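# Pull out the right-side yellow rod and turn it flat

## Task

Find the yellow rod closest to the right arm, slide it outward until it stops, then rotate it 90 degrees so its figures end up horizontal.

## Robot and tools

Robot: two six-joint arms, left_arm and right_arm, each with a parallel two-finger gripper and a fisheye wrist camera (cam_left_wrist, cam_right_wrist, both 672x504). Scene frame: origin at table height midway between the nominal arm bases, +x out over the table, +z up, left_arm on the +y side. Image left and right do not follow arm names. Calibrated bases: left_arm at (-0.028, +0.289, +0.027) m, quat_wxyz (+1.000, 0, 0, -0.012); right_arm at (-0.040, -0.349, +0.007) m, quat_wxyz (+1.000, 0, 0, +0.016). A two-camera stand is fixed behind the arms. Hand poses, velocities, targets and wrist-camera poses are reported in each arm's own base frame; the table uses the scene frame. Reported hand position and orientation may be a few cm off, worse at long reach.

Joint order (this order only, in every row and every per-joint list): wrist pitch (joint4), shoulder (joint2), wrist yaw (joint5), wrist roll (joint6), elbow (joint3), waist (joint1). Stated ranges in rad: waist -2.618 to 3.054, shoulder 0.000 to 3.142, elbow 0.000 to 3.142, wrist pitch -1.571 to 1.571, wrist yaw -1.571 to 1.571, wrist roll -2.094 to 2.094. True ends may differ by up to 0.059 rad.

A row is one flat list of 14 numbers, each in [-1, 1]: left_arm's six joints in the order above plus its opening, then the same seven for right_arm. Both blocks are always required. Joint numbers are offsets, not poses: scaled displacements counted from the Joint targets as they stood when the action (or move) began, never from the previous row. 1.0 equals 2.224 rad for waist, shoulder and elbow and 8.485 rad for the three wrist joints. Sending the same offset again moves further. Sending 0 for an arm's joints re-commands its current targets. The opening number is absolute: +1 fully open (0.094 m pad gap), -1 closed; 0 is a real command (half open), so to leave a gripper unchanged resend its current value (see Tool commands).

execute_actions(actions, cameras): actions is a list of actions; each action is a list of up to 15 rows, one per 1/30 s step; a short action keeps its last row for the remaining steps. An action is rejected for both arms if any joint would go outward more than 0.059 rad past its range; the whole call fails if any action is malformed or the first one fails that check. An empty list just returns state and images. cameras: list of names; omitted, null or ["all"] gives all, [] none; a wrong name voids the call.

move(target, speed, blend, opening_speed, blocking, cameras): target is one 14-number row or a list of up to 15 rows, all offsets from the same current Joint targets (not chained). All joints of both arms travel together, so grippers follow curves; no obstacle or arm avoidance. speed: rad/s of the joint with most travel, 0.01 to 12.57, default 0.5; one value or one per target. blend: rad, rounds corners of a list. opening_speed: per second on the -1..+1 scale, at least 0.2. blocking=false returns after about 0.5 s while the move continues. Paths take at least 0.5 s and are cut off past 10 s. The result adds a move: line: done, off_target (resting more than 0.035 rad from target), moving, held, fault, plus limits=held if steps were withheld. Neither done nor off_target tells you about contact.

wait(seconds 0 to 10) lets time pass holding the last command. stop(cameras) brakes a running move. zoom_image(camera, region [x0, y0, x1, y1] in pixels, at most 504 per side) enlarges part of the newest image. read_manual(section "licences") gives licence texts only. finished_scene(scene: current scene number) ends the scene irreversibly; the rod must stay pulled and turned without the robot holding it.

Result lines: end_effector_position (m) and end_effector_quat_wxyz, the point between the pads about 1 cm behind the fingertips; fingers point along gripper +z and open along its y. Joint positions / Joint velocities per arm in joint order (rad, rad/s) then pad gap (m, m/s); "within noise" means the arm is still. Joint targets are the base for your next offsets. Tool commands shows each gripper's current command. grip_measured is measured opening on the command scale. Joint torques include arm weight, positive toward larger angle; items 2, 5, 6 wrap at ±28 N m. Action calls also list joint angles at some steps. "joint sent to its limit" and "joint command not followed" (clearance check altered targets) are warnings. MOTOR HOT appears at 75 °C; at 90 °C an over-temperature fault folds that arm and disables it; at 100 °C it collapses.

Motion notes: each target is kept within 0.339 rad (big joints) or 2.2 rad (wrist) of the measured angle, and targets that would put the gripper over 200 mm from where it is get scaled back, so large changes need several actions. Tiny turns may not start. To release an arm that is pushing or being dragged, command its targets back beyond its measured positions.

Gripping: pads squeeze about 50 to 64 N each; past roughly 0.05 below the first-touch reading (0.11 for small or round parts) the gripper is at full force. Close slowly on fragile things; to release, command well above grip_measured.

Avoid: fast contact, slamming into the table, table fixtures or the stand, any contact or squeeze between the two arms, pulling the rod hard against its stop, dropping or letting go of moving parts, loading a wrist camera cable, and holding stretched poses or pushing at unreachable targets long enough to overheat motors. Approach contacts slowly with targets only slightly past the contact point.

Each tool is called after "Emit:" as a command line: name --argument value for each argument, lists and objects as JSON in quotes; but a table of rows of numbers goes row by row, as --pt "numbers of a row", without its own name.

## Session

Emit:
execute_actions --actions '[]'

Scene clock: 0.00 s.
left_arm: end_effector_position=(+0.4148, +0.0165, +0.1259) grip_measured=+1.000 end_effector_quat_wxyz=(+0.618, -0.002, +0.786, +0.007) | right_arm: end_effector_position=(+0.3922, -0.0470, +0.1045) grip_measured=+1.000 end_effector_quat_wxyz=(+0.587, +0.099, +0.798, -0.097)
Joint names: [wrist pitch, shoulder, wrist yaw, wrist roll, elbow, waist]
Joint positions: left_arm=[0.901 1.55 0.039 0.018 0.411 0.054 0.094] | right_arm=[0.87 1.537 0.277 0.046 0.357 0.003 0.094]
Joint velocities: within noise
Joint torques (N m): no reading
Heat: left arm: 40 °C; right arm: 38 °C.
Joint targets: left_arm=[0.889 1.548 0.039 0.019 0.413 0.054] | right_arm=[0.861 1.534 0.277 0.048 0.360 0.003]
Tool commands: left_gripper/opening=+1.0 right_gripper/opening=+1.0
camera_calibration:
cam_left_wrist: T_world_to_cam=[[-0.0177666, -0.985889, 0.166453, -0.00796993], [-0.580802, -0.125334, -0.804339, 0.378982], [0.813851, -0.110967, -0.570379, -0.140833], [0, 0, 0, 1]] pos_world=[0.334589, 0.0240143, 0.225829]
cam_right_wrist: T_world_to_cam=[[-0.259579, -0.939623, 0.222998, 0.0249194], [-0.669667, 0.00876005, -0.74261, 0.372385], [0.695819, -0.3421, -0.631508, -0.103244], [0, 0, 0, 1]] pos_world=[0.327681, -0.015167, 0.20578]

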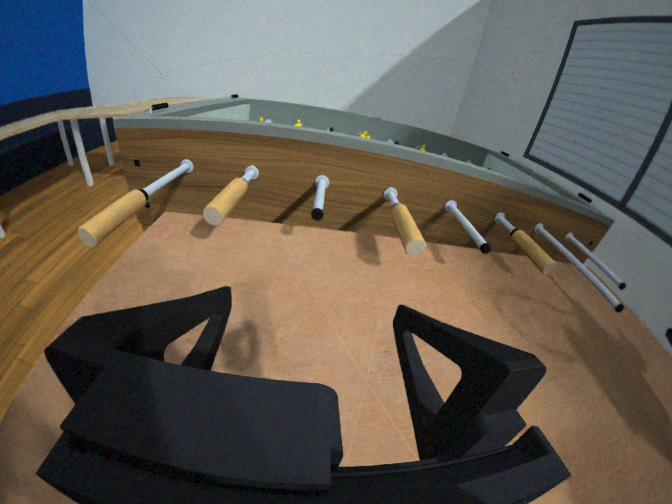

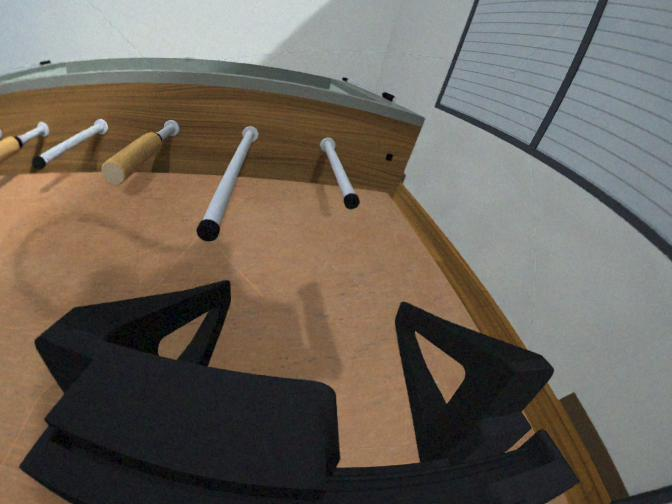

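Emit:
move --pt "0 0 0 0 0 0 1 0 0 0.0306 0 0 0.1996 0.4" --pt "0 0 0 0 0 0 1 0.0503 0.4200 0.0306 -0.1907 0.3849 0.1996 0.4" --speed 1.2 --blend 0.1 --cameras '["cam_right_wrist"]'

Scene clock: 44.43 s.
left_arm: end_effector_position=(+0.4148, +0.0165, +0.1259) grip_measured=+1.000 end_effector_quat_wxyz=(+0.618, -0.002, +0.786, +0.007) | right_arm: end_effector_position=(+0.5651, +0.1658, +0.0754) grip_measured=+0.402 end_effector_quat_wxyz=(+0.479, -0.472, +0.522, -0.525)
Joint names: [wrist pitch, shoulder, wrist yaw, wrist roll, elbow, waist]
Joint positions: left_arm=[0.901 1.55 0.039 0.018 0.411 0.054 0.094] | right_arm=[1.265 2.449 0.537 -1.573 1.194 0.441 0.066]
Joint velocities: within noise
Joint torques (N m): left_arm=[1.86 -6.78 -0.02 0.02 5.67 -0.06] | right_arm=[1.85 -9.68 0.05 0.03 6.31 0.59]
Heat: left arm: 40 °C; right arm: 41 °C.
Joint targets: left_arm=[0.889 1.548 0.039 0.019 0.413 0.054] | right_arm=[1.288 2.468 0.537 -1.571 1.216 0.447]
move: done
camera_calibration:
cam_right_wrist: T_world_to_cam=[[-0.041343, 0.179194, 0.982945, -0.0898699], [-0.484864, -0.863781, 0.137077, 0.438651], [0.873612, -0.470927, 0.122596, -0.305069], [0, 0, 0, 1]] pos_world=[0.475482, 0.251337, 0.0656086]
Images, in order (width x height): cam_right_wrist 672x504.

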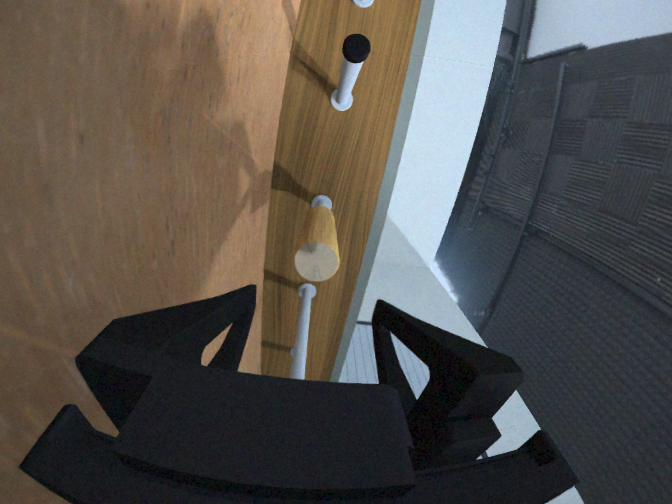

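Emit:
move --target '[0,0,0,0,0,0,1,-0.0408,0.1021,-0.0121,0,0.2352,-0.0468,0.4]' --speed 0.6 --cameras '["cam_right_wrist"]'

Scene clock: 56.97 s.
left_arm: end_effector_position=(+0.4148, +0.0165, +0.1259) grip_measured=+1.000 end_effector_quat_wxyz=(+0.618, -0.002, +0.786, +0.007) | right_arm: end_effector_position=(+0.6642, +0.1583, +0.0741) grip_measured=+0.402 end_effector_quat_wxyz=(+0.474, -0.475, +0.524, -0.525)
Joint names: [wrist pitch, shoulder, wrist yaw, wrist roll, elbow, waist]
Joint positions: left_arm=[0.901 1.55 0.039 0.018 0.411 0.054 0.094] | right_arm=[0.955 2.667 0.447 -1.573 1.713 0.347 0.066]
Joint velocities: within noise
Joint torques (N m): left_arm=[1.85 -6.78 0 0.01 5.68 -0.03] | right_arm=[1.58 -11.29 -0.09 0.04 7.99 -0.35]
Heat: left arm: 40 °C; right arm: 43 °C.
Joint targets: left_arm=[0.889 1.548 0.039 0.019 0.413 0.054] | right_arm=[0.942 2.695 0.434 -1.570 1.739 0.343]
move: done
camera_calibration:
cam_right_wrist: T_world_to_cam=[[-0.0312395, 0.184492, 0.982337, -0.0906644], [-0.487476, -0.860815, 0.146166, 0.481026], [0.872577, -0.4743, 0.116827, -0.393348], [0, 0, 0, 1]] pos_world=[0.574883, 0.244236, 0.0647068]
Images, in order (width x height): cam_right_wrist 672x504.

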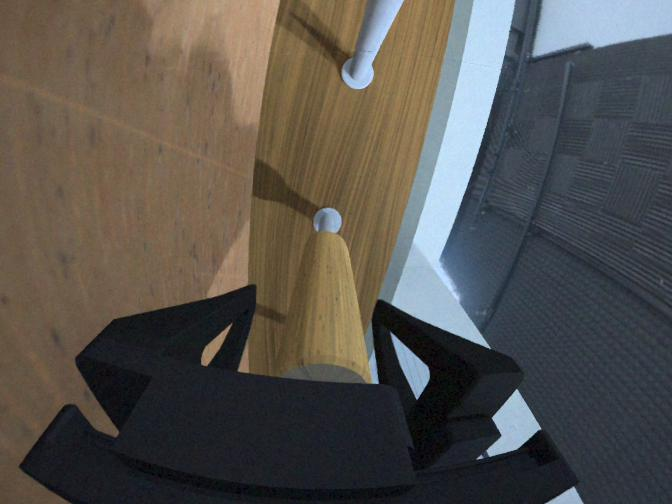

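Emit:
move --pt "0 0 0 0 0 0 1 0 0 0 0 0 0 -0.6" --pt "0 0 0 0 0 0 1 0 0 0 0.1868 0 0 -0.6" --pt "0 0 0 0 0 0 1 0.0269 -0.0737 0.0092 0.1868 -0.1628 0.0319 -0.6" --pt "0 0 0 0 0 0 1 0.0471 -0.1254 0.0184 0.1868 -0.2923 0.0670 -0.6" --pt "0 0 0 0 0 0 1 0.0489 -0.1857 0.0284 0.1868 -0.3898 0.1052 -0.6" --pt "0 0 0 0 0 0 1 0.0500 -0.2280 0.0387 0.1868 -0.4591 0.1443 -0.6" --speed '[0.5,1.2,0.45,0.4,0.35,0.25]' --blend '[0,0,0.03,0.03,0.03,0]' --opening_speed 1.0

Scene clock: 98.80 s.
left_arm: end_effector_position=(+0.4148, +0.0165, +0.1259) grip_measured=+1.000 end_effector_quat_wxyz=(+0.618, -0.002, +0.786, +0.007) | right_arm: end_effector_position=(+0.4907, +0.1760, +0.0694) grip_measured=-0.308 end_effector_quat_wxyz=(+0.671, +0.008, +0.739, -0.050)
Joint names: [wrist pitch, shoulder, wrist yaw, wrist roll, elbow, waist]
Joint positions: left_arm=[0.901 1.55 0.039 0.018 0.411 0.054 0.094] | right_arm=[1.253 2.26 0.629 0.004 0.891 0.547 0.033]
Joint velocities: within noise
Joint torques (N m): left_arm=[1.86 -6.8 0 0.02 5.67 -0.1] | right_arm=[2.66 -15.42 1.56 0.11 -9.05 10.44]
Heat: left arm: 40 °C; right arm: 44 °C.
Joint targets: left_arm=[0.889 1.548 0.039 0.019 0.413 0.054] | right_arm=[1.366 2.188 0.763 0.014 0.718 0.664]
move: off_target (right_arm); right_arm: the elbow is farthest, 0.173 rad from its target
camera_calibration:
cam_left_wrist: T_world_to_cam=[[-0.0177666, -0.985889, 0.166453, -0.00796993], [-0.580802, -0.125334, -0.804339, 0.378982], [0.813851, -0.110967, -0.570379, -0.140833], [0, 0, 0, 1]] pos_world=[0.334589, 0.0240143, 0.225829]
cam_right_wrist: T_world_to_cam=[[-0.108482, -0.963665, 0.244092, 0.196494], [-0.496094, -0.160302, -0.853343, 0.362707], [0.861466, -0.213665, -0.460678, -0.233351], [0, 0, 0, 1]] pos_world=[0.402276, 0.197639, 0.154051]

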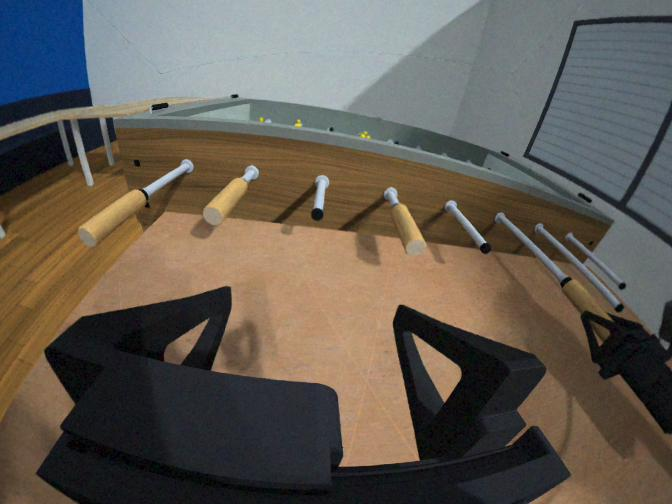

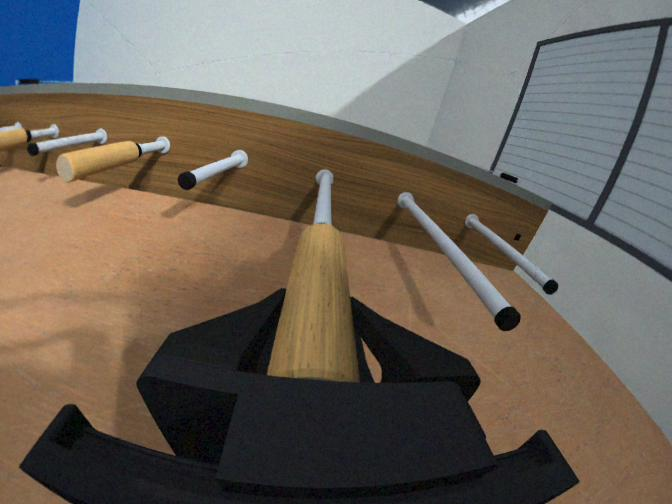

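Emit:
move --pt "0 0 0 0 0 0 1 -0.0098 0.0360 -0.0144 0 0.0764 -0.0481 -0.6" --pt "0 0 0 0 0 0 1 -0.0098 0.0360 -0.0144 0 0.0764 -0.0481 0.4" --speed 0.4 --opening_speed 1.2

Scene clock: 104.67 s.
left_arm: end_effector_position=(+0.4148, +0.0165, +0.1259) grip_measured=+1.000 end_effector_quat_wxyz=(+0.618, -0.002, +0.786, +0.007) | right_arm: end_effector_position=(+0.4922, +0.1786, +0.0754) grip_measured=+0.397 end_effector_quat_wxyz=(+0.680, +0.016, +0.732, -0.045)
Joint names: [wrist pitch, shoulder, wrist yaw, wrist roll, elbow, waist]
Joint positions: left_arm=[0.901 1.55 0.039 0.018 0.411 0.054 0.094] | right_arm=[1.273 2.264 0.638 0.009 0.902 0.553 0.066]
Joint velocities: within noise
Joint torques (N m): left_arm=[1.85 -6.82 -0.02 0.01 5.67 -0.05] | right_arm=[1.71 -9.1 0.08 0.07 3.1 0.43]
Heat: left arm: 40 °C; right arm: 45 °C.
Joint targets: left_arm=[0.889 1.548 0.039 0.019 0.413 0.054] | right_arm=[1.282 2.269 0.640 0.014 0.888 0.557]
move: done; target 2's new numbers were sent with right_arm's wrist pitch 0.047 rad from that target
camera_calibration:
cam_left_wrist: T_world_to_cam=[[-0.0177666, -0.985889, 0.166453, -0.00796993], [-0.580802, -0.125334, -0.804339, 0.378982], [0.813851, -0.110967, -0.570379, -0.140833], [0, 0, 0, 1]] pos_world=[0.334589, 0.0240143, 0.225829]
cam_right_wrist: T_world_to_cam=[[-0.117734, -0.967449, 0.224014, 0.204476], [-0.475998, -0.143, -0.867743, 0.357057], [0.87153, -0.208792, -0.443668, -0.238421], [0, 0, 0, 1]] pos_world=[0.401823, 0.199099, 0.158249]

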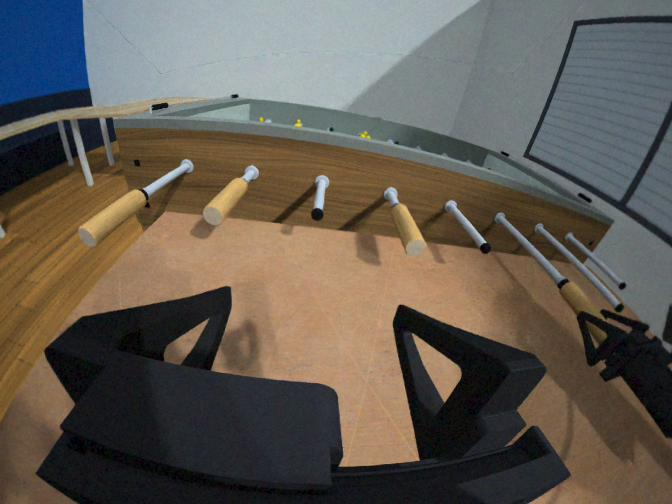

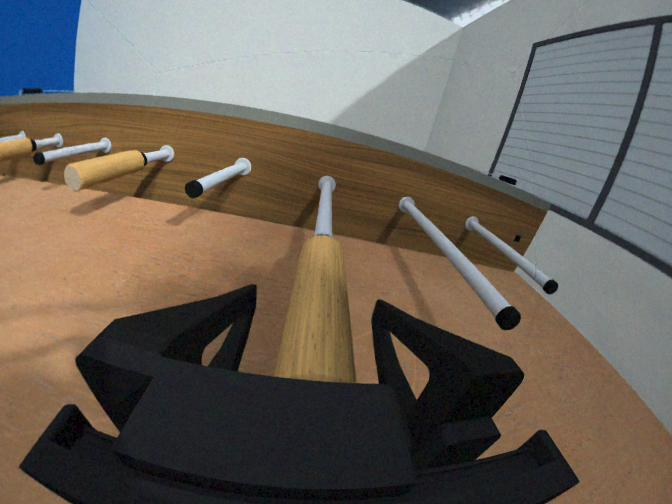

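Emit:
finished_scene --scene 3

The scene is finished: the task was done.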